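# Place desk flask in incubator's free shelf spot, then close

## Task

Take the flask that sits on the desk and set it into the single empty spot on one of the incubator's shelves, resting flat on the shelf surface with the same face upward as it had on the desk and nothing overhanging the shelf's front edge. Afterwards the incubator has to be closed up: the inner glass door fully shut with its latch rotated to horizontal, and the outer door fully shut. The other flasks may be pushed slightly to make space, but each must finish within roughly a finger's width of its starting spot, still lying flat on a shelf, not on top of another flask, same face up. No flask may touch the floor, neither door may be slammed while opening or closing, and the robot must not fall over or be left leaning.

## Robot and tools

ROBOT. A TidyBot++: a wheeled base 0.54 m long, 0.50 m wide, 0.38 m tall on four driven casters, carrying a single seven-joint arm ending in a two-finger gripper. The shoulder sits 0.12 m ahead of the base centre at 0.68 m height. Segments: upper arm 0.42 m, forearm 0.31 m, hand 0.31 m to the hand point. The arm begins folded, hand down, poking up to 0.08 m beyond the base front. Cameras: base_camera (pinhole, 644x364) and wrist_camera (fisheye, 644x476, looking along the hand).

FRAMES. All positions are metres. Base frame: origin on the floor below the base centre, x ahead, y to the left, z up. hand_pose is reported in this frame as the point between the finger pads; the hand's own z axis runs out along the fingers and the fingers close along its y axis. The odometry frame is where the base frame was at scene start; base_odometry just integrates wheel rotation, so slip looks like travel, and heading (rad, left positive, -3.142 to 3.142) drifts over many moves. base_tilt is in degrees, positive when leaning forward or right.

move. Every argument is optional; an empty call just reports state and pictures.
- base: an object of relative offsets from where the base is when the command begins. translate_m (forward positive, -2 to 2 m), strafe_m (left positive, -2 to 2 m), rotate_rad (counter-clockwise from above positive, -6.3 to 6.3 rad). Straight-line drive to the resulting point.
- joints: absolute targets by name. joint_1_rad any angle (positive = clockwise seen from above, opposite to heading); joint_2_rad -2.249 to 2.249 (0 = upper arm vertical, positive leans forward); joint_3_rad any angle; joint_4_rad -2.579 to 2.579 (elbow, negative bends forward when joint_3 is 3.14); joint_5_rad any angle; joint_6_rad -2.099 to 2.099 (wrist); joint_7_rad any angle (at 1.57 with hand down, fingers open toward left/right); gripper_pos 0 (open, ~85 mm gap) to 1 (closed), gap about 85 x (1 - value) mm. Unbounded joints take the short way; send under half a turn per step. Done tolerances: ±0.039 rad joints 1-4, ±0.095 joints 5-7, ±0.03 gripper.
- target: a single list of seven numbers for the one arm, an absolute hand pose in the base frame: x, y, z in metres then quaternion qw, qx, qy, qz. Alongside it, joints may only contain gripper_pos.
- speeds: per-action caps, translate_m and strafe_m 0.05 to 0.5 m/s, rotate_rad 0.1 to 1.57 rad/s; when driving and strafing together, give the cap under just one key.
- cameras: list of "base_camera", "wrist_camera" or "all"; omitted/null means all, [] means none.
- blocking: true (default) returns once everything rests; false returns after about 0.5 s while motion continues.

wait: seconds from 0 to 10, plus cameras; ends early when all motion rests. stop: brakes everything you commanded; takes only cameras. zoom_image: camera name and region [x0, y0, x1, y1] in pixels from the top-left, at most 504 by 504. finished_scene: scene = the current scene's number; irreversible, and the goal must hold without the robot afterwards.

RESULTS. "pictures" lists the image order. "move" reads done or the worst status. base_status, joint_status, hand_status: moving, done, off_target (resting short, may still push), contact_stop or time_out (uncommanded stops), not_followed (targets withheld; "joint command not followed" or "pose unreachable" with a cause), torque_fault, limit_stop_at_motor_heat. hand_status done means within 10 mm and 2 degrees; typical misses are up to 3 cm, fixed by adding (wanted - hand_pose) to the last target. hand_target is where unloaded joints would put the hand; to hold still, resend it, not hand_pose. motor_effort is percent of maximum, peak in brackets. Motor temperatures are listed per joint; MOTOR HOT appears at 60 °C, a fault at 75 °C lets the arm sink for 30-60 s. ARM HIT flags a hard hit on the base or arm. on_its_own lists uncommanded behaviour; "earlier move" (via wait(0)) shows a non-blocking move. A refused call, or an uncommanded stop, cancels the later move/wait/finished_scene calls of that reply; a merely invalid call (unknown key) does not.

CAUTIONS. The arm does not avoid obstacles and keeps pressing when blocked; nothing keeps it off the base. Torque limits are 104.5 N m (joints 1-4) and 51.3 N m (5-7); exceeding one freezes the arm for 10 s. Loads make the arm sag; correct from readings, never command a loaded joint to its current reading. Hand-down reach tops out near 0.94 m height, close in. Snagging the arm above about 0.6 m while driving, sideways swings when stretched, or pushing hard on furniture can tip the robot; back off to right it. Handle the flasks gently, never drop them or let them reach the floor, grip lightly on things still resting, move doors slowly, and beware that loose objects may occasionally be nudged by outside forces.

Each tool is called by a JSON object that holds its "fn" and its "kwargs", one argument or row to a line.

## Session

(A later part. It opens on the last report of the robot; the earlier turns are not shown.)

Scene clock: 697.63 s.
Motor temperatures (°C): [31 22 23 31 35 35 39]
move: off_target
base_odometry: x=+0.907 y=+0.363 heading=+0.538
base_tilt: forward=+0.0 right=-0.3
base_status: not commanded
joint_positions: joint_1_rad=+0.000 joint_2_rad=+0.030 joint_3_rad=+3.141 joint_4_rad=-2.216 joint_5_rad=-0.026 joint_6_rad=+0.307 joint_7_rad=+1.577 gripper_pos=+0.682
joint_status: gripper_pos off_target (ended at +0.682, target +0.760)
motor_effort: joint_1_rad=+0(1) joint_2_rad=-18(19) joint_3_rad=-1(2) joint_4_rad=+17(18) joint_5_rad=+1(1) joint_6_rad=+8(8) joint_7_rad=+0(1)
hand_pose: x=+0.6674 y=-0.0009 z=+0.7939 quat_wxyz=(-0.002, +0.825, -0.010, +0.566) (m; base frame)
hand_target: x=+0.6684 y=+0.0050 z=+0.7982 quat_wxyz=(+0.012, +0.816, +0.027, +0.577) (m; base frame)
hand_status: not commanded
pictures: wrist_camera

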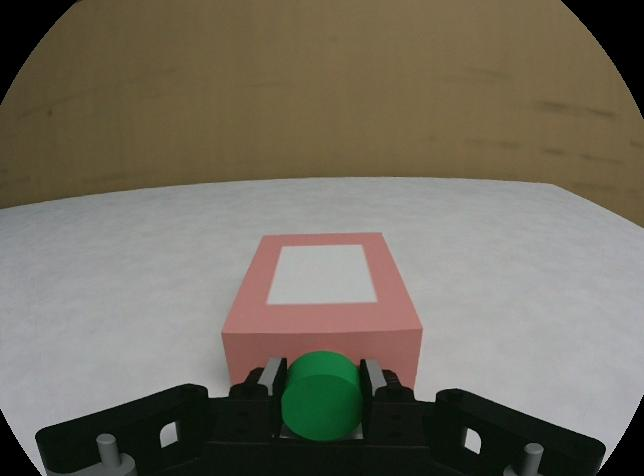

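{"fn": "move", "kwargs": {
  "joints": {"joint_2_rad": -0.02, "joint_4_rad": -2.165, "joint_6_rad": 0.225, "gripper_pos": 0.85},
  "cameras": ["wrist_camera"]
}}

{"fn": "move", "kwargs": {
  "joints": {"joint_2_rad": -0.1, "joint_4_rad": -2.08, "joint_6_rad": 0.06, "gripper_pos": 0.95},
  "cameras": ["wrist_camera"]
}}

Scene clock: 706.03 s.
Motor temperatures (°C): [31 22 23 31 35 35 39]
move: off_target
base_odometry: x=+0.907 y=+0.363 heading=+0.538
base_tilt: forward=+0.0 right=-0.3
base_status: not commanded
joint_positions: joint_1_rad=+0.000 joint_2_rad=+0.003 joint_3_rad=+3.141 joint_4_rad=-2.183 joint_5_rad=-0.026 joint_6_rad=+0.244 joint_7_rad=+1.577 gripper_pos=+0.682
joint_status: gripper_pos off_target (ended at +0.682, target +0.850); the others done
motor_effort: joint_1_rad=+0(1) joint_2_rad=-20(21) joint_3_rad=-1(1) joint_4_rad=+20(20) joint_5_rad=+0(1) joint_6_rad=+9(10) joint_7_rad=+0(1)
hand_pose: x=+0.6670 y=-0.0004 z=+0.8084 quat_wxyz=(-0.003, +0.825, -0.009, +0.565) (m; base frame)
hand_target: x=+0.6670 y=+0.0039 z=+0.8252 quat_wxyz=(+0.014, +0.819, +0.026, +0.573) (m; base frame)
hand_status: not commanded
pictures: wrist_camera

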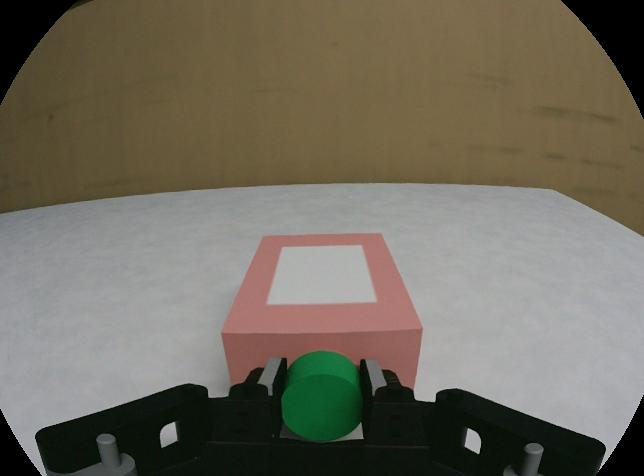

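Scene clock: 707.20 s.
Motor temperatures (°C): [31 22 23 31 35 35 39]
move: off_target
base_odometry: x=+0.907 y=+0.363 heading=+0.538
base_tilt: forward=+0.1 right=-0.3
base_status: not commanded
joint_positions: joint_1_rad=+0.000 joint_2_rad=-0.085 joint_3_rad=+3.141 joint_4_rad=-2.097 joint_5_rad=-0.026 joint_6_rad=+0.104 joint_7_rad=+1.577 gripper_pos=+0.682
joint_status: gripper_pos off_target (ended at +0.682, target +0.950); the others done
motor_effort: joint_1_rad=-1(1) joint_2_rad=-18(22) joint_3_rad=-1(2) joint_4_rad=+21(22) joint_5_rad=+0(1) joint_6_rad=+9(11) joint_7_rad=+1(1)
hand_pose: x=+0.6615 y=+0.0008 z=+0.8639 quat_wxyz=(-0.005, +0.816, -0.009, +0.578) (m; base frame)
hand_target: x=+0.6579 y=+0.0024 z=+0.8689 quat_wxyz=(+0.016, +0.819, +0.025, +0.573) (m; base frame)
hand_status: not commanded
pictures: wrist_camera

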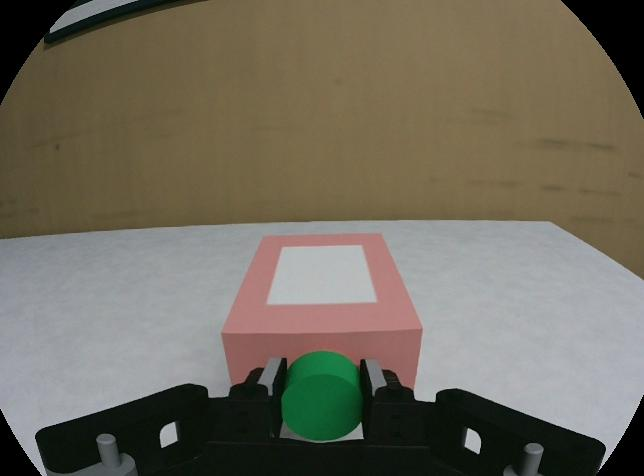

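{"fn": "move", "kwargs": {
  "base": {"translate_m": -0.45},
  "speeds": {"translate_m": 0.3},
  "cameras": []
}}

{"fn": "move", "kwargs": {
  "base": {"rotate_rad": -1.57},
  "speeds": {"rotate_rad": 0.6},
  "cameras": []
}}

{"fn": "move", "kwargs": {
  "base": {"translate_m": 0.3, "strafe_m": -0.6},
  "speeds": {"translate_m": 0.3}
}}

Scene clock: 734.60 s.
Motor temperatures (°C): [31 22 23 31 35 34 39]
move: done
base_odometry: x=+0.521 y=+0.132 heading=+0.538
base_tilt: forward=+0.0 right=-0.3
base_status: done
joint_positions: joint_1_rad=+0.000 joint_2_rad=-0.089 joint_3_rad=+3.141 joint_4_rad=-2.096 joint_5_rad=-0.026 joint_6_rad=+0.103 joint_7_rad=+1.577 gripper_pos=+0.682
joint_status: not commanded
motor_effort: joint_1_rad=-1(2) joint_2_rad=-17(21) joint_3_rad=-1(2) joint_4_rad=+22(22) joint_5_rad=+0(1) joint_6_rad=+10(10) joint_7_rad=+0(1)
hand_pose: x=+0.6605 y=+0.0008 z=+0.8663 quat_wxyz=(-0.005, +0.815, -0.009, +0.580) (m; base frame)
hand_target: x=+0.6579 y=+0.0024 z=+0.8689 quat_wxyz=(+0.016, +0.819, +0.025, +0.573) (m; base frame)
hand_status: not commanded
pictures: none
No camera images: "cameras" was empty.

Scene clock: 737.93 s.
Motor temperatures (°C): [31 22 23 31 35 34 39]
move: done
base_odometry: x=+0.521 y=+0.132 heading=-1.032
base_tilt: forward=+0.0 right=-0.3
base_status: done
joint_positions: joint_1_rad=+0.001 joint_2_rad=-0.089 joint_3_rad=+3.141 joint_4_rad=-2.096 joint_5_rad=-0.026 joint_6_rad=+0.103 joint_7_rad=+1.577 gripper_pos=+0.682
joint_status: not commanded
motor_effort: joint_1_rad=+0(2) joint_2_rad=-18(18) joint_3_rad=-1(3) joint_4_rad=+21(22) joint_5_rad=+0(1) joint_6_rad=+9(10) joint_7_rad=+1(1)
hand_pose: x=+0.6605 y=+0.0006 z=+0.8663 quat_wxyz=(-0.005, +0.815, -0.009, +0.580) (m; base frame)
hand_target: x=+0.6579 y=+0.0024 z=+0.8689 quat_wxyz=(+0.016, +0.819, +0.025, +0.573) (m; base frame)
hand_status: not commanded
pictures: none
No camera images: "cameras" was empty.

Scene clock: 741.07 s.
Motor temperatures (°C): [31 22 23 31 35 34 39]
move: done
base_odometry: x=+0.160 y=-0.433 heading=-1.032
base_tilt: forward=+0.1 right=-0.3
base_status: done
joint_positions: joint_1_rad=+0.001 joint_2_rad=-0.090 joint_3_rad=+3.141 joint_4_rad=-2.096 joint_5_rad=-0.026 joint_6_rad=+0.103 joint_7_rad=+1.577 gripper_pos=+0.682
joint_status: not commanded
motor_effort: joint_1_rad=+0(3) joint_2_rad=-18(20) joint_3_rad=-1(3) joint_4_rad=+21(22) joint_5_rad=+0(1) joint_6_rad=+9(10) joint_7_rad=+0(1)
hand_pose: x=+0.6605 y=+0.0006 z=+0.8663 quat_wxyz=(-0.005, +0.815, -0.009, +0.580) (m; base frame)
hand_target: x=+0.6579 y=+0.0024 z=+0.8689 quat_wxyz=(+0.016, +0.819, +0.025, +0.573) (m; base frame)
hand_status: not commanded
pictures: base_camera, wrist_camera

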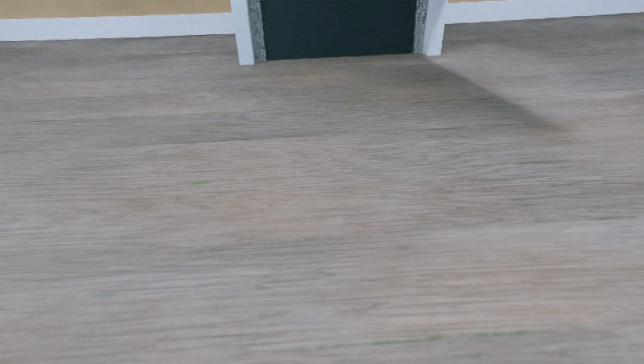

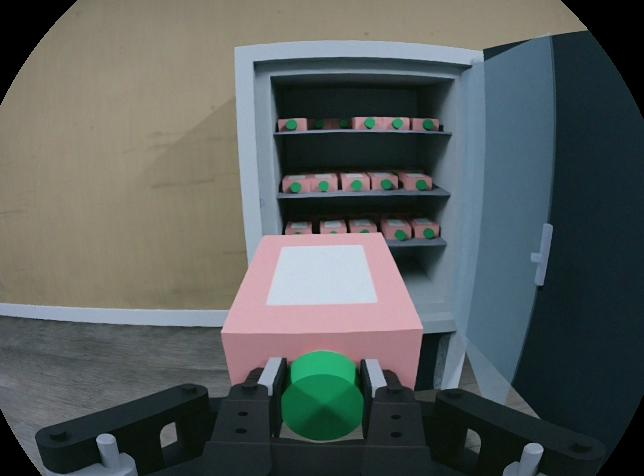

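{"fn": "zoom_image", "kwargs": {
  "camera": "wrist_camera",
  "region": [240, 60, 480, 240]
}}

{"fn": "zoom_image", "kwargs": {
  "camera": "wrist_camera",
  "region": [420, 20, 644, 440]
}}

Scaled by 2.100.

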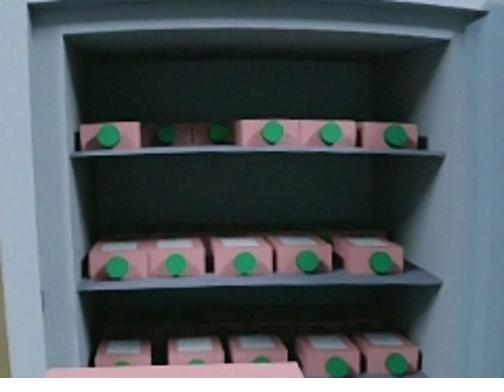

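Scaled by 1.200.

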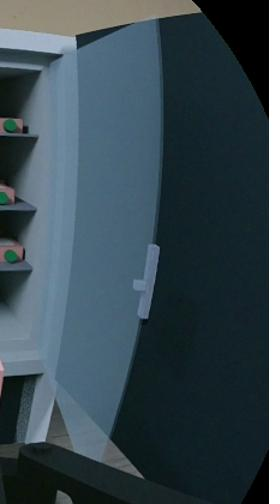

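{"fn": "move", "kwargs": {
  "joints": {"joint_2_rad": -0.15, "joint_4_rad": -1.69, "joint_6_rad": -0.41},
  "cameras": ["wrist_camera"]
}}

{"fn": "zoom_image", "kwargs": {
  "camera": "wrist_camera",
  "region": [220, 60, 480, 260]
}}

Scene clock: 772.03 s.
Motor temperatures (°C): [31 22 23 31 35 34 39]
move: done
base_odometry: x=+0.160 y=-0.433 heading=-1.032
base_tilt: forward=+0.0 right=-0.3
base_status: not commanded
joint_positions: joint_1_rad=+0.001 joint_2_rad=-0.129 joint_3_rad=+3.141 joint_4_rad=-1.711 joint_5_rad=-0.026 joint_6_rad=-0.360 joint_7_rad=+1.577 gripper_pos=+0.682
joint_status: all done
motor_effort: joint_1_rad=+0(1) joint_2_rad=-18(20) joint_3_rad=-1(2) joint_4_rad=+23(23) joint_5_rad=+0(1) joint_6_rad=+9(11) joint_7_rad=+0(1)
hand_pose: x=+0.6693 y=+0.0044 z=+0.9823 quat_wxyz=(-0.009, +0.826, -0.005, +0.564) (m; base frame)
hand_target: x=+0.6595 y=-0.0019 z=+0.9923 quat_wxyz=(+0.021, +0.827, +0.021, +0.561) (m; base frame)
hand_status: not commanded
pictures: wrist_camera

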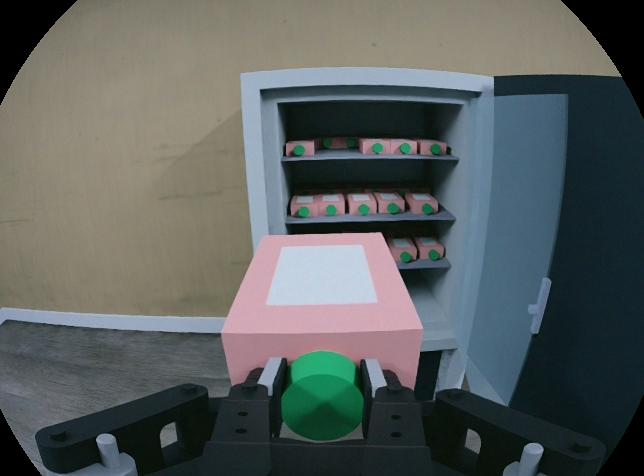

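Scaled by 1.938.

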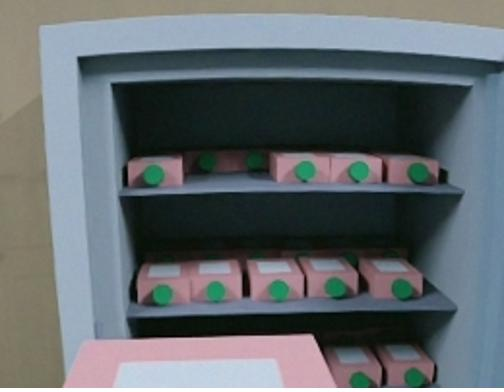

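{"fn": "move", "kwargs": {
  "base": {"translate_m": 0.5, "strafe_m": -0.053},
  "speeds": {"translate_m": 0.2}
}}

{"fn": "zoom_image", "kwargs": {
  "camera": "wrist_camera",
  "region": [150, 40, 550, 340]
}}

Scene clock: 831.80 s.
Motor temperatures (°C): [31 22 23 31 35 34 39]
move: done
base_odometry: x=+0.371 y=-0.890 heading=-1.032
base_tilt: forward=+0.1 right=-0.2
base_status: done
joint_positions: joint_1_rad=+0.001 joint_2_rad=-0.136 joint_3_rad=+3.141 joint_4_rad=-1.711 joint_5_rad=-0.026 joint_6_rad=-0.364 joint_7_rad=+1.577 gripper_pos=+0.682
joint_status: not commanded
motor_effort: joint_1_rad=+0(1) joint_2_rad=-17(21) joint_3_rad=-1(2) joint_4_rad=+23(24) joint_5_rad=+0(1) joint_6_rad=+9(10) joint_7_rad=+0(1)
hand_pose: x=+0.6666 y=+0.0044 z=+0.9854 quat_wxyz=(-0.009, +0.825, -0.005, +0.566) (m; base frame)
hand_target: x=+0.6595 y=-0.0019 z=+0.9923 quat_wxyz=(+0.021, +0.827, +0.021, +0.561) (m; base frame)
hand_status: not commanded
pictures: base_camera, wrist_camera

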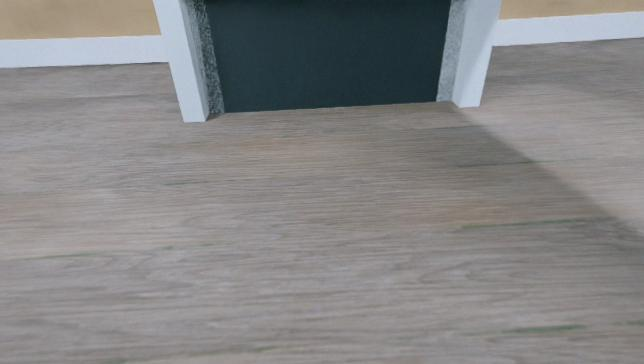

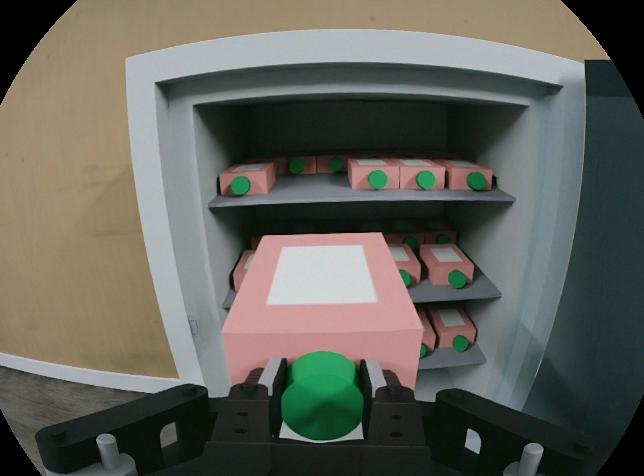

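Scaled by 1.260.

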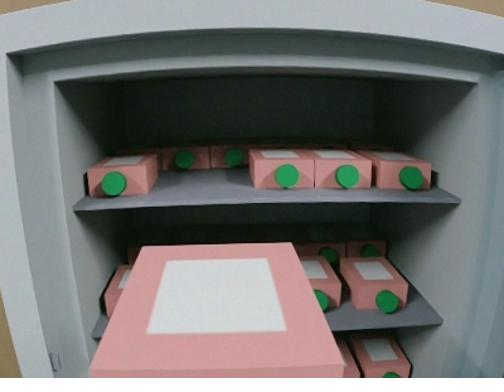

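{"fn": "move", "kwargs": {
  "joints": {"joint_2_rad": -0.149, "joint_4_rad": -1.64, "joint_6_rad": -0.458},
  "base": {"translate_m": 0.25, "strafe_m": 0.01},
  "speeds": {"translate_m": 0.15}
}}

{"fn": "zoom_image", "kwargs": {
  "camera": "wrist_camera",
  "region": [150, 80, 550, 380]
}}

Scene clock: 873.00 s.
Motor temperatures (°C): [31 21 23 32 35 34 39]
move: done
base_odometry: x=+0.508 y=-1.099 heading=-1.032
base_tilt: forward=+0.1 right=-0.3
base_status: done
joint_positions: joint_1_rad=+0.001 joint_2_rad=-0.136 joint_3_rad=+3.141 joint_4_rad=-1.659 joint_5_rad=-0.026 joint_6_rad=-0.414 joint_7_rad=+1.577 gripper_pos=+0.682
joint_status: all done
motor_effort: joint_1_rad=-1(2) joint_2_rad=-18(21) joint_3_rad=-1(2) joint_4_rad=+22(24) joint_5_rad=+0(1) joint_6_rad=+9(10) joint_7_rad=+0(1)
hand_pose: x=+0.6666 y=+0.0048 z=+1.0024 quat_wxyz=(-0.009, +0.824, -0.004, +0.567) (m; base frame)
hand_target: x=+0.6592 y=-0.0023 z=+1.0081 quat_wxyz=(+0.021, +0.827, +0.020, +0.561) (m; base frame)
hand_status: not commanded
pictures: base_camera, wrist_camera

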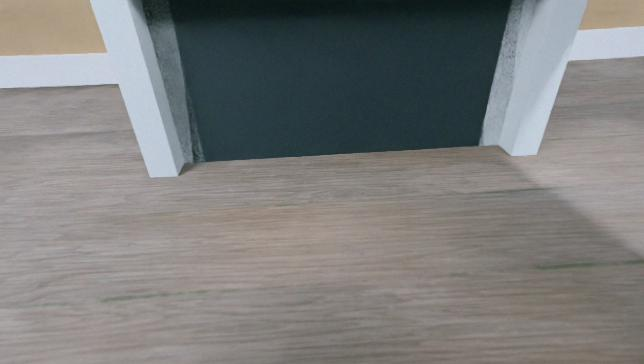

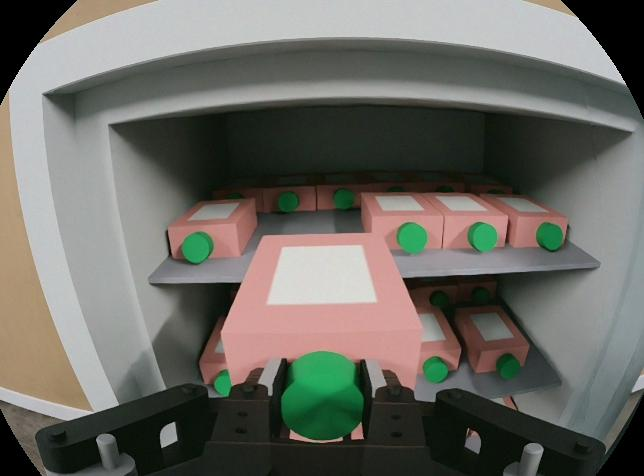

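Scaled by 1.260.

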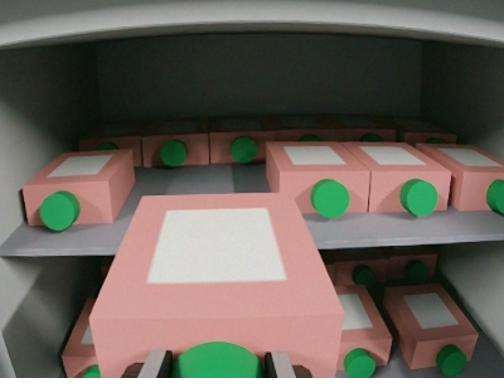

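{"fn": "move", "kwargs": {
  "base": {"strafe_m": 0.015},
  "speeds": {"strafe_m": 0.05}
}}

{"fn": "move", "kwargs": {
  "base": {"translate_m": 0.07},
  "speeds": {"translate_m": 0.06}
}}

Scene clock: 935.23 s.
Motor temperatures (°C): [31 21 23 32 35 34 39]
move: done
base_odometry: x=+0.521 y=-1.092 heading=-1.033
base_tilt: forward=+0.0 right=-0.4
base_status: done
joint_positions: joint_1_rad=+0.001 joint_2_rad=-0.136 joint_3_rad=+3.141 joint_4_rad=-1.659 joint_5_rad=-0.026 joint_6_rad=-0.414 joint_7_rad=+1.577 gripper_pos=+0.682
joint_status: not commanded
motor_effort: joint_1_rad=+0(2) joint_2_rad=-17(19) joint_3_rad=+0(3) joint_4_rad=+23(24) joint_5_rad=+0(1) joint_6_rad=+9(10) joint_7_rad=+0(1)
hand_pose: x=+0.6666 y=+0.0049 z=+1.0024 quat_wxyz=(-0.009, +0.824, -0.004, +0.567) (m; base frame)
hand_target: x=+0.6592 y=-0.0023 z=+1.0081 quat_wxyz=(+0.021, +0.827, +0.020, +0.561) (m; base frame)
hand_status: not commanded
pictures: base_camera, wrist_camera

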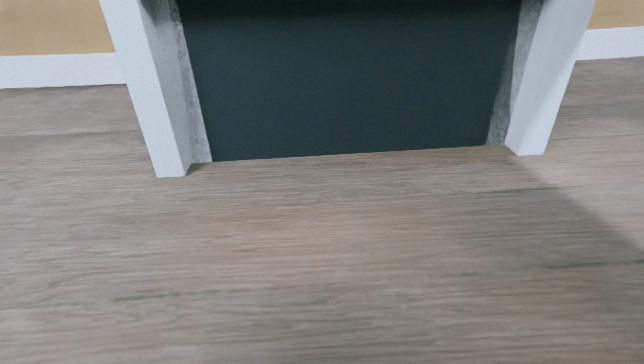

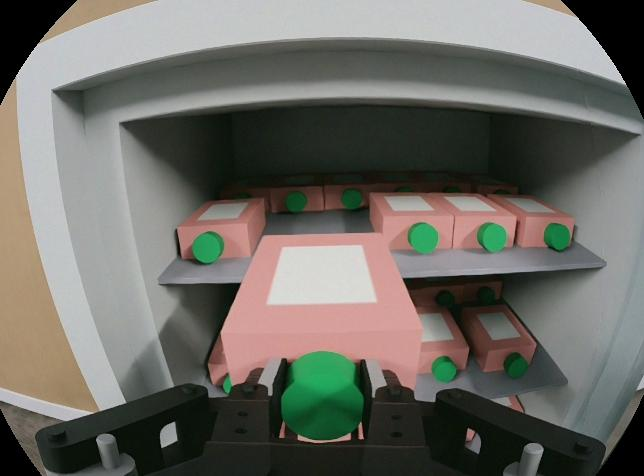

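Scene clock: 936.87 s.
Motor temperatures (°C): [31 21 23 32 35 34 39]
move: done
base_odometry: x=+0.557 y=-1.152 heading=-1.032
base_tilt: forward=+0.1 right=-0.3
base_status: done
joint_positions: joint_1_rad=+0.001 joint_2_rad=-0.137 joint_3_rad=+3.141 joint_4_rad=-1.659 joint_5_rad=-0.026 joint_6_rad=-0.414 joint_7_rad=+1.577 gripper_pos=+0.682
joint_status: not commanded
motor_effort: joint_1_rad=+0(1) joint_2_rad=-17(21) joint_3_rad=-1(1) joint_4_rad=+23(24) joint_5_rad=+0(1) joint_6_rad=+9(10) joint_7_rad=+1(1)
hand_pose: x=+0.6663 y=+0.0049 z=+1.0028 quat_wxyz=(-0.009, +0.824, -0.004, +0.567) (m; base frame)
hand_target: x=+0.6592 y=-0.0023 z=+1.0081 quat_wxyz=(+0.021, +0.827, +0.020, +0.561) (m; base frame)
hand_status: not commanded
pictures: base_camera, wrist_camera

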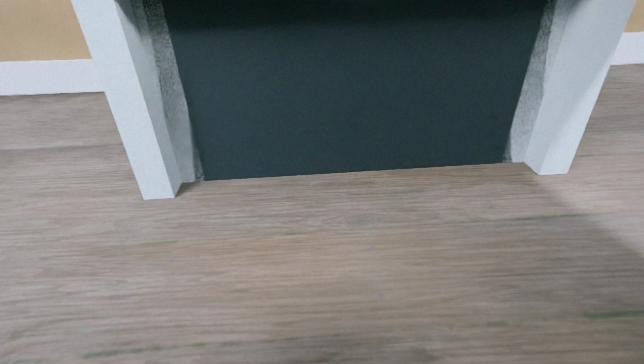

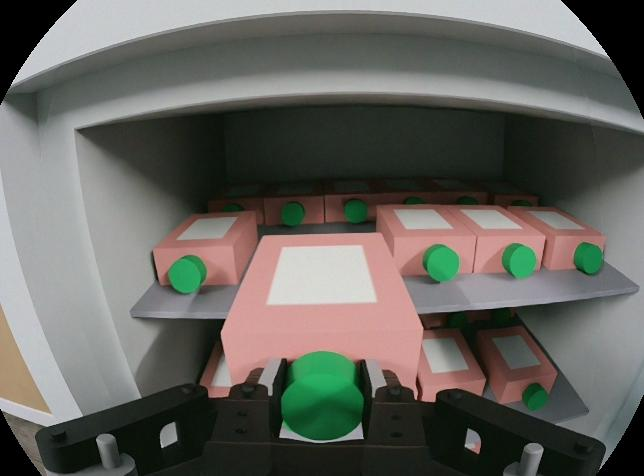

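{"fn": "move", "kwargs": {
  "base": {"translate_m": 0.05},
  "speeds": {"translate_m": 0.05},
  "cameras": ["wrist_camera"]
}}

{"fn": "zoom_image", "kwargs": {
  "camera": "wrist_camera",
  "region": [120, 130, 500, 400]
}}

Scene clock: 955.43 s.
Motor temperatures (°C): [31 21 23 32 35 34 39]
move: done
base_odometry: x=+0.582 y=-1.195 heading=-1.032
base_tilt: forward=+0.0 right=-0.3
base_status: done
joint_positions: joint_1_rad=+0.001 joint_2_rad=-0.137 joint_3_rad=+3.141 joint_4_rad=-1.659 joint_5_rad=-0.026 joint_6_rad=-0.415 joint_7_rad=+1.577 gripper_pos=+0.682
joint_status: not commanded
motor_effort: joint_1_rad=-1(1) joint_2_rad=-17(21) joint_3_rad=+0(2) joint_4_rad=+22(23) joint_5_rad=+0(1) joint_6_rad=+9(10) joint_7_rad=+0(1)
hand_pose: x=+0.6661 y=+0.0049 z=+1.0031 quat_wxyz=(-0.009, +0.824, -0.004, +0.567) (m; base frame)
hand_target: x=+0.6592 y=-0.0023 z=+1.0081 quat_wxyz=(+0.021, +0.827, +0.020, +0.561) (m; base frame)
hand_status: not commanded
pictures: wrist_camera

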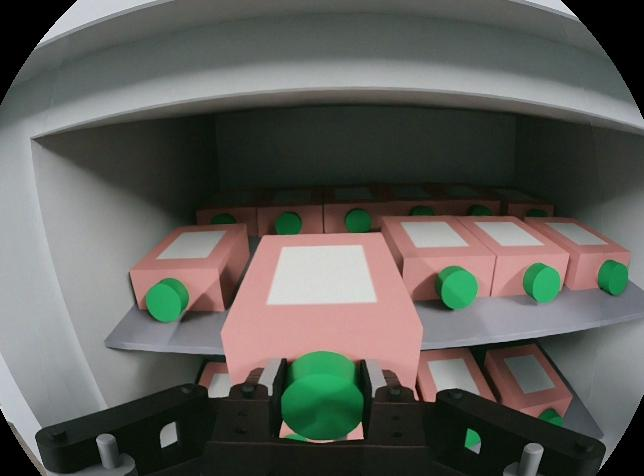

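Scaled by 1.326.

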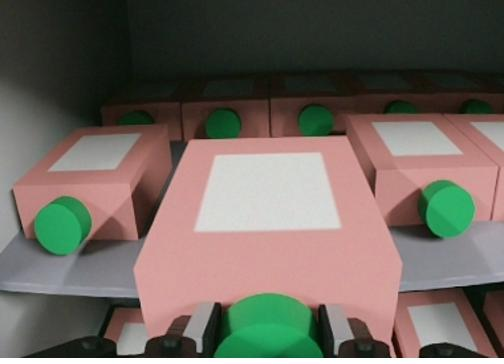

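{"fn": "move", "kwargs": {
  "base": {"strafe_m": 0.005, "translate_m": 0.04},
  "speeds": {"translate_m": 0.05},
  "cameras": ["wrist_camera"]
}}

{"fn": "zoom_image", "kwargs": {
  "camera": "wrist_camera",
  "region": [80, 130, 560, 440]
}}

Scene clock: 967.70 s.
Motor temperatures (°C): [31 21 23 32 35 34 39]
move: done
base_odometry: x=+0.607 y=-1.227 heading=-1.032
base_tilt: forward=+0.0 right=-0.3
base_status: done
joint_positions: joint_1_rad=+0.001 joint_2_rad=-0.138 joint_3_rad=+3.141 joint_4_rad=-1.659 joint_5_rad=-0.026 joint_6_rad=-0.415 joint_7_rad=+1.577 gripper_pos=+0.682
joint_status: not commanded
motor_effort: joint_1_rad=+0(1) joint_2_rad=-18(21) joint_3_rad=-1(2) joint_4_rad=+23(23) joint_5_rad=+1(1) joint_6_rad=+10(10) joint_7_rad=+0(1)
hand_pose: x=+0.6659 y=+0.0049 z=+1.0035 quat_wxyz=(-0.009, +0.823, -0.004, +0.567) (m; base frame)
hand_target: x=+0.6592 y=-0.0023 z=+1.0081 quat_wxyz=(+0.021, +0.827, +0.020, +0.561) (m; base frame)
hand_status: not commanded
pictures: wrist_camera

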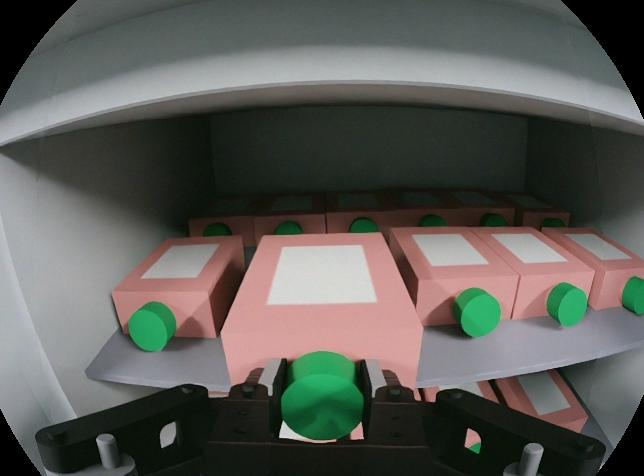

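Scaled by 1.050.

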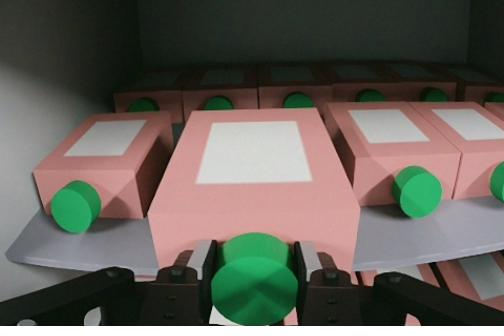

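{"fn": "move", "kwargs": {
  "base": {"strafe_m": 0.004, "translate_m": 0.04},
  "speeds": {"translate_m": 0.05},
  "cameras": ["wrist_camera"]
}}

{"fn": "zoom_image", "kwargs": {
  "camera": "wrist_camera",
  "region": [80, 130, 560, 440]
}}

Scene clock: 985.30 s.
Motor temperatures (°C): [31 21 23 32 35 34 39]
move: done
base_odometry: x=+0.631 y=-1.259 heading=-1.033
base_tilt: forward=+0.0 right=-0.3
base_status: done
joint_positions: joint_1_rad=+0.001 joint_2_rad=-0.138 joint_3_rad=+3.141 joint_4_rad=-1.658 joint_5_rad=-0.026 joint_6_rad=-0.415 joint_7_rad=+1.577 gripper_pos=+0.682
joint_status: not commanded
motor_effort: joint_1_rad=-1(2) joint_2_rad=-18(21) joint_3_rad=-1(2) joint_4_rad=+23(24) joint_5_rad=+0(1) joint_6_rad=+10(10) joint_7_rad=+1(1)
hand_pose: x=+0.6658 y=+0.0049 z=+1.0036 quat_wxyz=(-0.009, +0.823, -0.004, +0.567) (m; base frame)
hand_target: x=+0.6592 y=-0.0023 z=+1.0081 quat_wxyz=(+0.021, +0.827, +0.020, +0.561) (m; base frame)
hand_status: not commanded
pictures: wrist_camera

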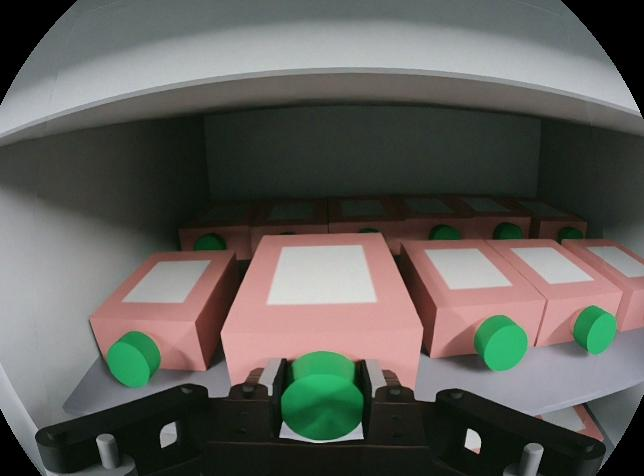

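Scaled by 1.050.

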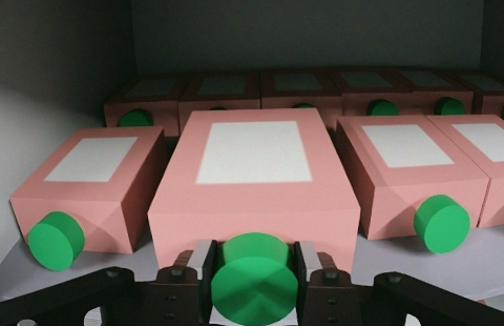

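{"fn": "move", "kwargs": {
  "base": {"translate_m": 0.03},
  "speeds": {"translate_m": 0.05},
  "cameras": []
}}

{"fn": "move", "kwargs": {
  "joints": {"joint_2_rad": -0.149, "joint_4_rad": -1.69, "joint_6_rad": -0.36},
  "cameras": ["wrist_camera"]
}}

{"fn": "zoom_image", "kwargs": {
  "camera": "wrist_camera",
  "region": [80, 130, 560, 440]
}}

Scene clock: 1021.47 s.
Motor temperatures (°C): [31 21 23 32 35 34 39]
move: done
base_odometry: x=+0.647 y=-1.285 heading=-1.032
base_tilt: forward=+0.0 right=-0.3
base_status: done
joint_positions: joint_1_rad=+0.001 joint_2_rad=-0.138 joint_3_rad=+3.141 joint_4_rad=-1.658 joint_5_rad=-0.026 joint_6_rad=-0.415 joint_7_rad=+1.577 gripper_pos=+0.682
joint_status: not commanded
motor_effort: joint_1_rad=+0(1) joint_2_rad=-18(21) joint_3_rad=+0(1) joint_4_rad=+23(23) joint_5_rad=+0(1) joint_6_rad=+9(10) joint_7_rad=+1(1)
hand_pose: x=+0.6658 y=+0.0049 z=+1.0036 quat_wxyz=(-0.009, +0.823, -0.004, +0.567) (m; base frame)
hand_target: x=+0.6592 y=-0.0023 z=+1.0081 quat_wxyz=(+0.021, +0.827, +0.020, +0.561) (m; base frame)
hand_status: not commanded
pictures: none
No camera images: "cameras" was empty.

Scene clock: 1022.20 s.
Motor temperatures (°C): [31 21 23 32 35 34 39]
move: done
base_odometry: x=+0.647 y=-1.285 heading=-1.032
base_tilt: forward=+0.0 right=-0.3
base_status: not commanded
joint_positions: joint_1_rad=+0.001 joint_2_rad=-0.138 joint_3_rad=+3.141 joint_4_rad=-1.691 joint_5_rad=-0.026 joint_6_rad=-0.381 joint_7_rad=+1.577 gripper_pos=+0.682
joint_status: all done
motor_effort: joint_1_rad=-1(1) joint_2_rad=-17(18) joint_3_rad=+0(1) joint_4_rad=+23(24) joint_5_rad=+0(1) joint_6_rad=+9(10) joint_7_rad=+1(1)
hand_pose: x=+0.6663 y=+0.0046 z=+0.9938 quat_wxyz=(-0.009, +0.823, -0.004, +0.568) (m; base frame)
hand_target: x=+0.6652 y=-0.0014 z=+1.0064 quat_wxyz=(+0.021, +0.813, +0.021, +0.581) (m; base frame)
hand_status: not commanded
pictures: wrist_camera

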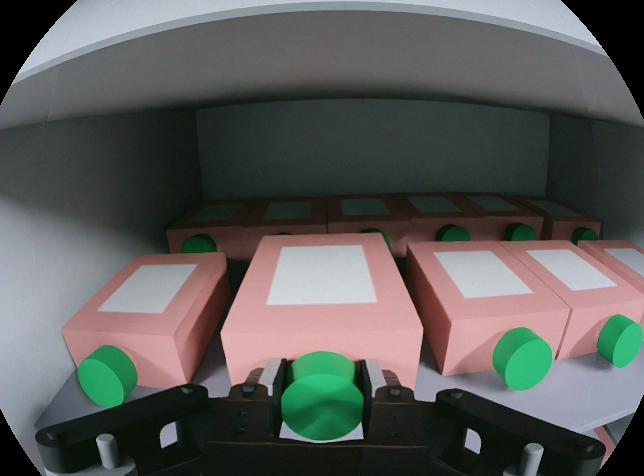

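Scaled by 1.050.

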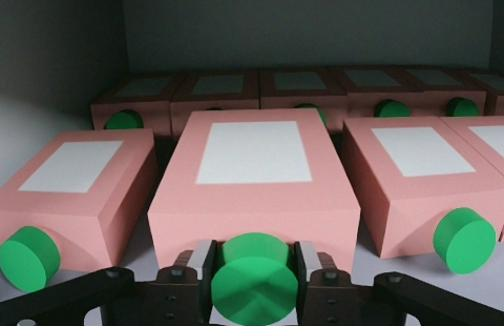

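{"fn": "move", "kwargs": {
  "joints": {"joint_2_rad": -0.149, "joint_4_rad": -1.709, "joint_6_rad": -0.341},
  "cameras": ["wrist_camera"]
}}

{"fn": "move", "kwargs": {
  "base": {"translate_m": 0.03},
  "speeds": {"translate_m": 0.05},
  "cameras": ["wrist_camera"]
}}

{"fn": "zoom_image", "kwargs": {
  "camera": "wrist_camera",
  "region": [80, 130, 560, 440]
}}

Scene clock: 1031.50 s.
Motor temperatures (°C): [31 21 23 32 35 34 39]
move: done
base_odometry: x=+0.647 y=-1.285 heading=-1.032
base_tilt: forward=+0.0 right=-0.3
base_status: not commanded
joint_positions: joint_1_rad=+0.001 joint_2_rad=-0.138 joint_3_rad=+3.141 joint_4_rad=-1.707 joint_5_rad=-0.026 joint_6_rad=-0.376 joint_7_rad=+1.577 gripper_pos=+0.682
joint_status: all done
motor_effort: joint_1_rad=+0(1) joint_2_rad=-17(18) joint_3_rad=+0(1) joint_4_rad=+23(24) joint_5_rad=+0(0) joint_6_rad=+9(10) joint_7_rad=+0(1)
hand_pose: x=+0.6651 y=+0.0046 z=+0.9857 quat_wxyz=(-0.009, +0.826, -0.005, +0.563) (m; base frame)
hand_target: x=+0.6654 y=-0.0012 z=+1.0004 quat_wxyz=(+0.021, +0.813, +0.021, +0.581) (m; base frame)
hand_status: not commanded
pictures: wrist_camera

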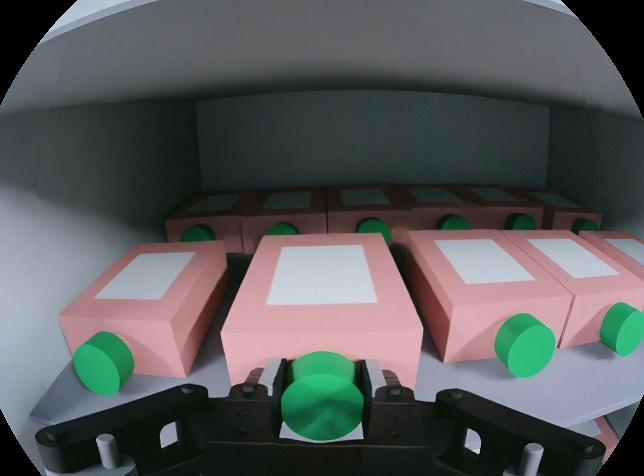

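Scene clock: 1032.57 s.
Motor temperatures (°C): [31 21 23 32 35 34 39]
move: done
base_odometry: x=+0.662 y=-1.311 heading=-1.032
base_tilt: forward=+0.0 right=-0.3
base_status: done
joint_positions: joint_1_rad=+0.001 joint_2_rad=-0.138 joint_3_rad=+3.141 joint_4_rad=-1.707 joint_5_rad=-0.026 joint_6_rad=-0.376 joint_7_rad=+1.577 gripper_pos=+0.682
joint_status: not commanded
motor_effort: joint_1_rad=-1(2) joint_2_rad=-18(21) joint_3_rad=+0(1) joint_4_rad=+23(23) joint_5_rad=+0(1) joint_6_rad=+9(10) joint_7_rad=+1(1)
hand_pose: x=+0.6652 y=+0.0046 z=+0.9855 quat_wxyz=(-0.009, +0.826, -0.005, +0.563) (m; base frame)
hand_target: x=+0.6654 y=-0.0012 z=+1.0004 quat_wxyz=(+0.021, +0.813, +0.021, +0.581) (m; base frame)
hand_status: not commanded
pictures: wrist_camera

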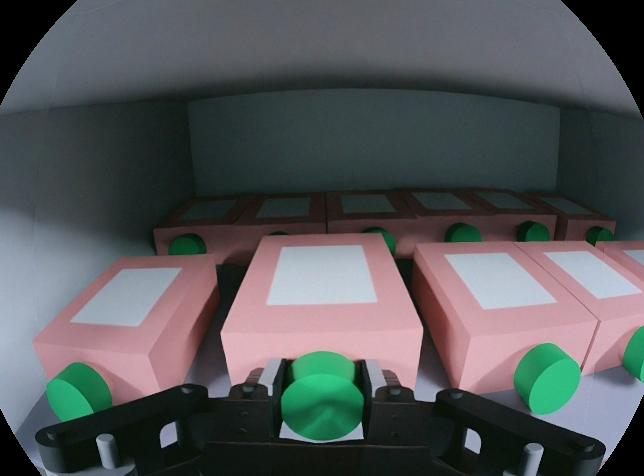

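Scaled by 1.050.

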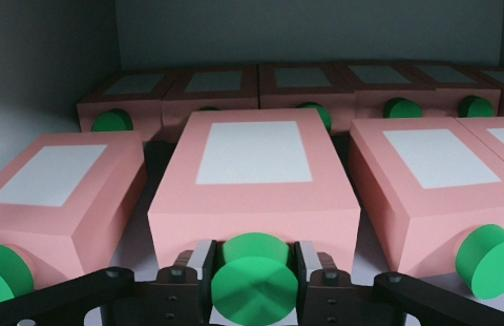

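{"fn": "move", "kwargs": {
  "base": {"translate_m": 0.022},
  "speeds": {"translate_m": 0.05},
  "cameras": []
}}

{"fn": "move", "kwargs": {
  "joints": {"joint_2_rad": -0.149, "joint_4_rad": -1.727, "joint_6_rad": -0.315},
  "cameras": ["wrist_camera"]
}}

{"fn": "zoom_image", "kwargs": {
  "camera": "wrist_camera",
  "region": [80, 130, 560, 440]
}}

Scene clock: 1041.27 s.
Motor temperatures (°C): [31 21 23 32 35 34 39]
move: done
base_odometry: x=+0.674 y=-1.330 heading=-1.032
base_tilt: forward=+0.1 right=-0.3
base_status: done
joint_positions: joint_1_rad=+0.001 joint_2_rad=-0.139 joint_3_rad=+3.141 joint_4_rad=-1.707 joint_5_rad=-0.026 joint_6_rad=-0.376 joint_7_rad=+1.577 gripper_pos=+0.682
joint_status: not commanded
motor_effort: joint_1_rad=+1(1) joint_2_rad=-17(20) joint_3_rad=+0(2) joint_4_rad=+23(23) joint_5_rad=+0(0) joint_6_rad=+9(10) joint_7_rad=+1(1)
hand_pose: x=+0.6651 y=+0.0046 z=+0.9858 quat_wxyz=(-0.009, +0.826, -0.005, +0.563) (m; base frame)
hand_target: x=+0.6654 y=-0.0012 z=+1.0004 quat_wxyz=(+0.021, +0.813, +0.021, +0.581) (m; base frame)
hand_status: not commanded
pictures: none
No camera images: "cameras" was empty.

Scene clock: 1041.87 s.
Motor temperatures (°C): [31 21 23 32 35 34 39]
move: done
base_odometry: x=+0.674 y=-1.330 heading=-1.032
base_tilt: forward=+0.1 right=-0.3
base_status: not commanded
joint_positions: joint_1_rad=+0.001 joint_2_rad=-0.139 joint_3_rad=+3.141 joint_4_rad=-1.724 joint_5_rad=-0.026 joint_6_rad=-0.358 joint_7_rad=+1.577 gripper_pos=+0.682
joint_status: all done
motor_effort: joint_1_rad=+0(1) joint_2_rad=-17(19) joint_3_rad=-1(1) joint_4_rad=+22(24) joint_5_rad=+0(0) joint_6_rad=+9(10) joint_7_rad=+0(1)
hand_pose: x=+0.6652 y=+0.0044 z=+0.9807 quat_wxyz=(-0.009, +0.826, -0.005, +0.564) (m; base frame)
hand_target: x=+0.6662 y=-0.0010 z=+0.9971 quat_wxyz=(+0.020, +0.811, +0.021, +0.584) (m; base frame)
hand_status: not commanded
pictures: wrist_camera

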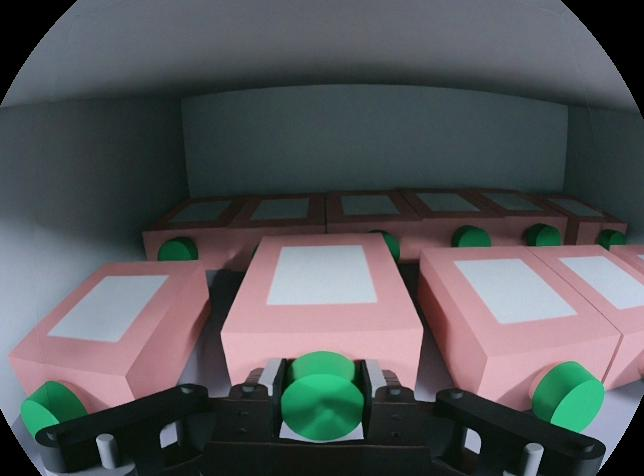

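Scaled by 1.050.

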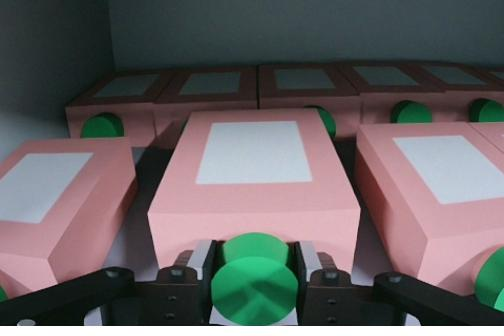

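{"fn": "move", "kwargs": {
  "base": {"translate_m": 0.01},
  "speeds": {"translate_m": 0.05},
  "cameras": []
}}

{"fn": "move", "kwargs": {
  "joints": {"joint_2_rad": -0.149, "joint_4_rad": -1.745, "joint_6_rad": -0.297},
  "cameras": []
}}

{"fn": "move", "kwargs": {
  "joints": {"joint_2_rad": -0.149, "joint_4_rad": -1.755, "joint_6_rad": -0.287},
  "cameras": ["wrist_camera"]
}}

Scene clock: 1052.00 s.
Motor temperatures (°C): [31 21 23 31 35 34 39]
move: done
base_odometry: x=+0.679 y=-1.338 heading=-1.032
base_tilt: forward=+0.0 right=-0.3
base_status: done
joint_positions: joint_1_rad=+0.001 joint_2_rad=-0.136 joint_3_rad=+3.141 joint_4_rad=-1.724 joint_5_rad=-0.026 joint_6_rad=-0.358 joint_7_rad=+1.577 gripper_pos=+0.682
joint_status: not commanded
motor_effort: joint_1_rad=+0(1) joint_2_rad=-17(19) joint_3_rad=-1(1) joint_4_rad=+23(24) joint_5_rad=+0(0) joint_6_rad=+9(10) joint_7_rad=+0(1)
hand_pose: x=+0.6658 y=+0.0044 z=+0.9794 quat_wxyz=(-0.009, +0.826, -0.005, +0.563) (m; base frame)
hand_target: x=+0.6662 y=-0.0010 z=+0.9971 quat_wxyz=(+0.020, +0.811, +0.021, +0.584) (m; base frame)
hand_status: not commanded
pictures: none
No camera images: "cameras" was empty.

Scene clock: 1052.57 s.
Motor temperatures (°C): [31 21 23 31 35 34 39]
move: done
base_odometry: x=+0.679 y=-1.338 heading=-1.032
base_tilt: forward=+0.1 right=-0.3
base_status: not commanded
joint_positions: joint_1_rad=+0.001 joint_2_rad=-0.136 joint_3_rad=+3.141 joint_4_rad=-1.741 joint_5_rad=-0.026 joint_6_rad=-0.344 joint_7_rad=+1.577 gripper_pos=+0.682
joint_status: all done
motor_effort: joint_1_rad=+0(1) joint_2_rad=-17(18) joint_3_rad=+0(1) joint_4_rad=+21(24) joint_5_rad=+0(1) joint_6_rad=+9(10) joint_7_rad=+0(1)
hand_pose: x=+0.6654 y=+0.0043 z=+0.9732 quat_wxyz=(-0.009, +0.827, -0.005, +0.562) (m; base frame)
hand_target: x=+0.6661 y=-0.0009 z=+0.9915 quat_wxyz=(+0.020, +0.811, +0.021, +0.584) (m; base frame)
hand_status: not commanded
pictures: none
No camera images: "cameras" was empty.

Scene clock: 1053.10 s.
Motor temperatures (°C): [31 21 23 31 35 34 39]
move: done
base_odometry: x=+0.679 y=-1.338 heading=-1.032
base_tilt: forward=+0.1 right=-0.3
base_status: not commanded
joint_positions: joint_1_rad=+0.001 joint_2_rad=-0.136 joint_3_rad=+3.141 joint_4_rad=-1.747 joint_5_rad=-0.026 joint_6_rad=-0.333 joint_7_rad=+1.577 gripper_pos=+0.682
joint_status: all done
motor_effort: joint_1_rad=+0(1) joint_2_rad=-17(17) joint_3_rad=-1(2) joint_4_rad=+22(22) joint_5_rad=+0(1) joint_6_rad=+9(9) joint_7_rad=+0(1)
hand_pose: x=+0.6658 y=+0.0042 z=+0.9724 quat_wxyz=(-0.009, +0.826, -0.005, +0.563) (m; base frame)
hand_target: x=+0.6660 y=-0.0008 z=+0.9883 quat_wxyz=(+0.020, +0.811, +0.021, +0.584) (m; base frame)
hand_status: not commanded
pictures: wrist_camera

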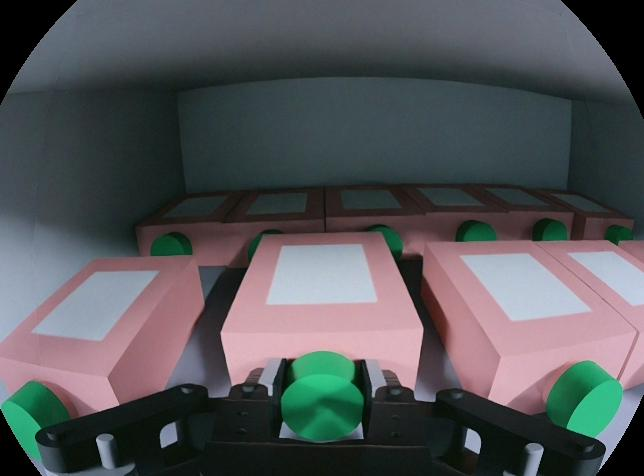

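{"fn": "move", "kwargs": {
  "joints": {"joint_2_rad": -0.149, "joint_4_rad": -1.766, "joint_6_rad": -0.276},
  "cameras": []
}}

{"fn": "move", "kwargs": {
  "joints": {"joint_2_rad": -0.149, "joint_4_rad": -1.777, "joint_6_rad": -0.265},
  "cameras": ["wrist_camera"]
}}

{"fn": "zoom_image", "kwargs": {
  "camera": "wrist_camera",
  "region": [180, 200, 480, 460]
}}

Scene clock: 1066.03 s.
Motor temperatures (°C): [31 21 23 31 35 34 39]
move: done
base_odometry: x=+0.679 y=-1.338 heading=-1.032
base_tilt: forward=+0.0 right=-0.3
base_status: not commanded
joint_positions: joint_1_rad=+0.001 joint_2_rad=-0.137 joint_3_rad=+3.141 joint_4_rad=-1.754 joint_5_rad=-0.026 joint_6_rad=-0.321 joint_7_rad=+1.577 gripper_pos=+0.682
joint_status: all done
motor_effort: joint_1_rad=+0(1) joint_2_rad=-16(17) joint_3_rad=-1(1) joint_4_rad=+22(22) joint_5_rad=+0(0) joint_6_rad=+9(10) joint_7_rad=+0(1)
hand_pose: x=+0.6662 y=+0.0041 z=+0.9721 quat_wxyz=(-0.009, +0.824, -0.005, +0.566) (m; base frame)
hand_target: x=+0.6658 y=-0.0007 z=+0.9848 quat_wxyz=(+0.020, +0.811, +0.022, +0.584) (m; base frame)
hand_status: not commanded
pictures: none
No camera images: "cameras" was empty.

Scene clock: 1066.57 s.
Motor temperatures (°C): [31 21 23 31 35 34 39]
move: done
base_odometry: x=+0.679 y=-1.338 heading=-1.032
base_tilt: forward=+0.1 right=-0.3
base_status: not commanded
joint_positions: joint_1_rad=+0.001 joint_2_rad=-0.138 joint_3_rad=+3.141 joint_4_rad=-1.762 joint_5_rad=-0.026 joint_6_rad=-0.307 joint_7_rad=+1.577 gripper_pos=+0.682
joint_status: all done
motor_effort: joint_1_rad=+1(1) joint_2_rad=-16(17) joint_3_rad=-1(1) joint_4_rad=+21(22) joint_5_rad=+0(1) joint_6_rad=+8(9) joint_7_rad=+0(0)
hand_pose: x=+0.6664 y=+0.0040 z=+0.9719 quat_wxyz=(-0.009, +0.823, -0.005, +0.569) (m; base frame)
hand_target: x=+0.6657 y=-0.0006 z=+0.9814 quat_wxyz=(+0.020, +0.811, +0.022, +0.584) (m; base frame)
hand_status: not commanded
pictures: wrist_camera

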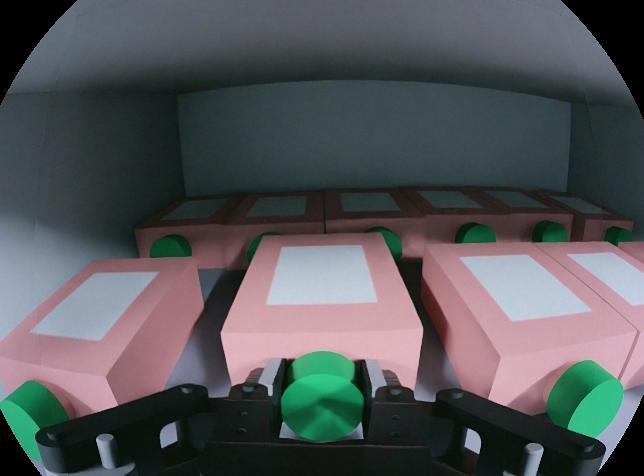

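Scaled by 1.680.

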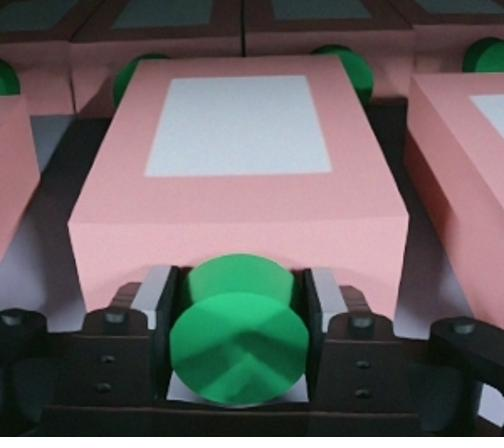

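{"fn": "move", "kwargs": {
  "joints": {"joint_2_rad": -0.149, "joint_4_rad": -1.79, "joint_6_rad": -0.265},
  "cameras": []
}}

{"fn": "move", "kwargs": {
  "joints": {"joint_2_rad": -0.149, "joint_4_rad": -1.803, "joint_6_rad": -0.25},
  "cameras": ["wrist_camera"]
}}

{"fn": "zoom_image", "kwargs": {
  "camera": "wrist_camera",
  "region": [180, 200, 480, 460]
}}

Scene clock: 1078.97 s.
Motor temperatures (°C): [31 21 23 31 35 34 39]
move: done
base_odometry: x=+0.679 y=-1.338 heading=-1.032
base_tilt: forward=+0.1 right=-0.3
base_status: not commanded
joint_positions: joint_1_rad=+0.001 joint_2_rad=-0.139 joint_3_rad=+3.141 joint_4_rad=-1.767 joint_5_rad=-0.026 joint_6_rad=-0.300 joint_7_rad=+1.577 gripper_pos=+0.682
joint_status: all done
motor_effort: joint_1_rad=+0(1) joint_2_rad=-15(16) joint_3_rad=+1(1) joint_4_rad=+20(20) joint_5_rad=+0(0) joint_6_rad=+7(8) joint_7_rad=+0(1)
hand_pose: x=+0.6662 y=+0.0040 z=+0.9716 quat_wxyz=(-0.009, +0.821, -0.005, +0.570) (m; base frame)
hand_target: x=+0.6641 y=-0.0006 z=+0.9735 quat_wxyz=(+0.020, +0.815, +0.022, +0.579) (m; base frame)
hand_status: not commanded
pictures: none
No camera images: "cameras" was empty.

Scene clock: 1079.50 s.
Motor temperatures (°C): [31 21 23 31 35 34 39]
move: done
base_odometry: x=+0.679 y=-1.338 heading=-1.032
base_tilt: forward=+0.1 right=-0.3
base_status: not commanded
joint_positions: joint_1_rad=+0.001 joint_2_rad=-0.141 joint_3_rad=+3.141 joint_4_rad=-1.778 joint_5_rad=-0.026 joint_6_rad=-0.282 joint_7_rad=+1.577 gripper_pos=+0.682
joint_status: all done
motor_effort: joint_1_rad=+1(2) joint_2_rad=-14(15) joint_3_rad=+1(1) joint_4_rad=+20(21) joint_5_rad=+0(0) joint_6_rad=+7(7) joint_7_rad=+0(0)
hand_pose: x=+0.6660 y=+0.0038 z=+0.9714 quat_wxyz=(-0.008, +0.819, -0.005, +0.574) (m; base frame)
hand_target: x=+0.6640 y=-0.0004 z=+0.9700 quat_wxyz=(+0.020, +0.814, +0.022, +0.580) (m; base frame)
hand_status: not commanded
pictures: wrist_camera

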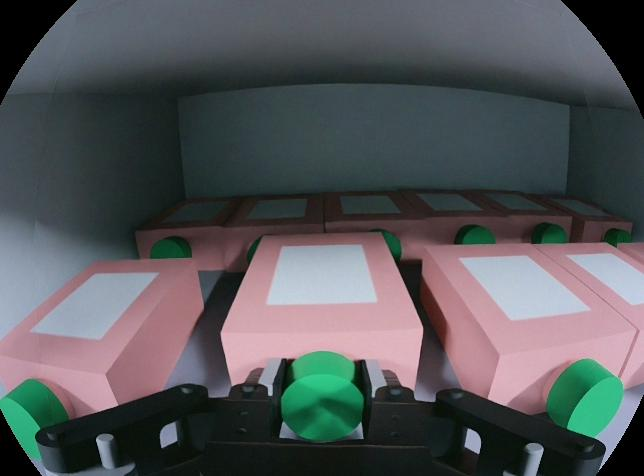

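Scaled by 1.680.

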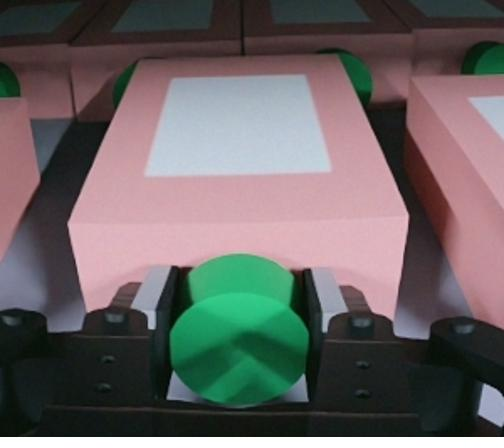

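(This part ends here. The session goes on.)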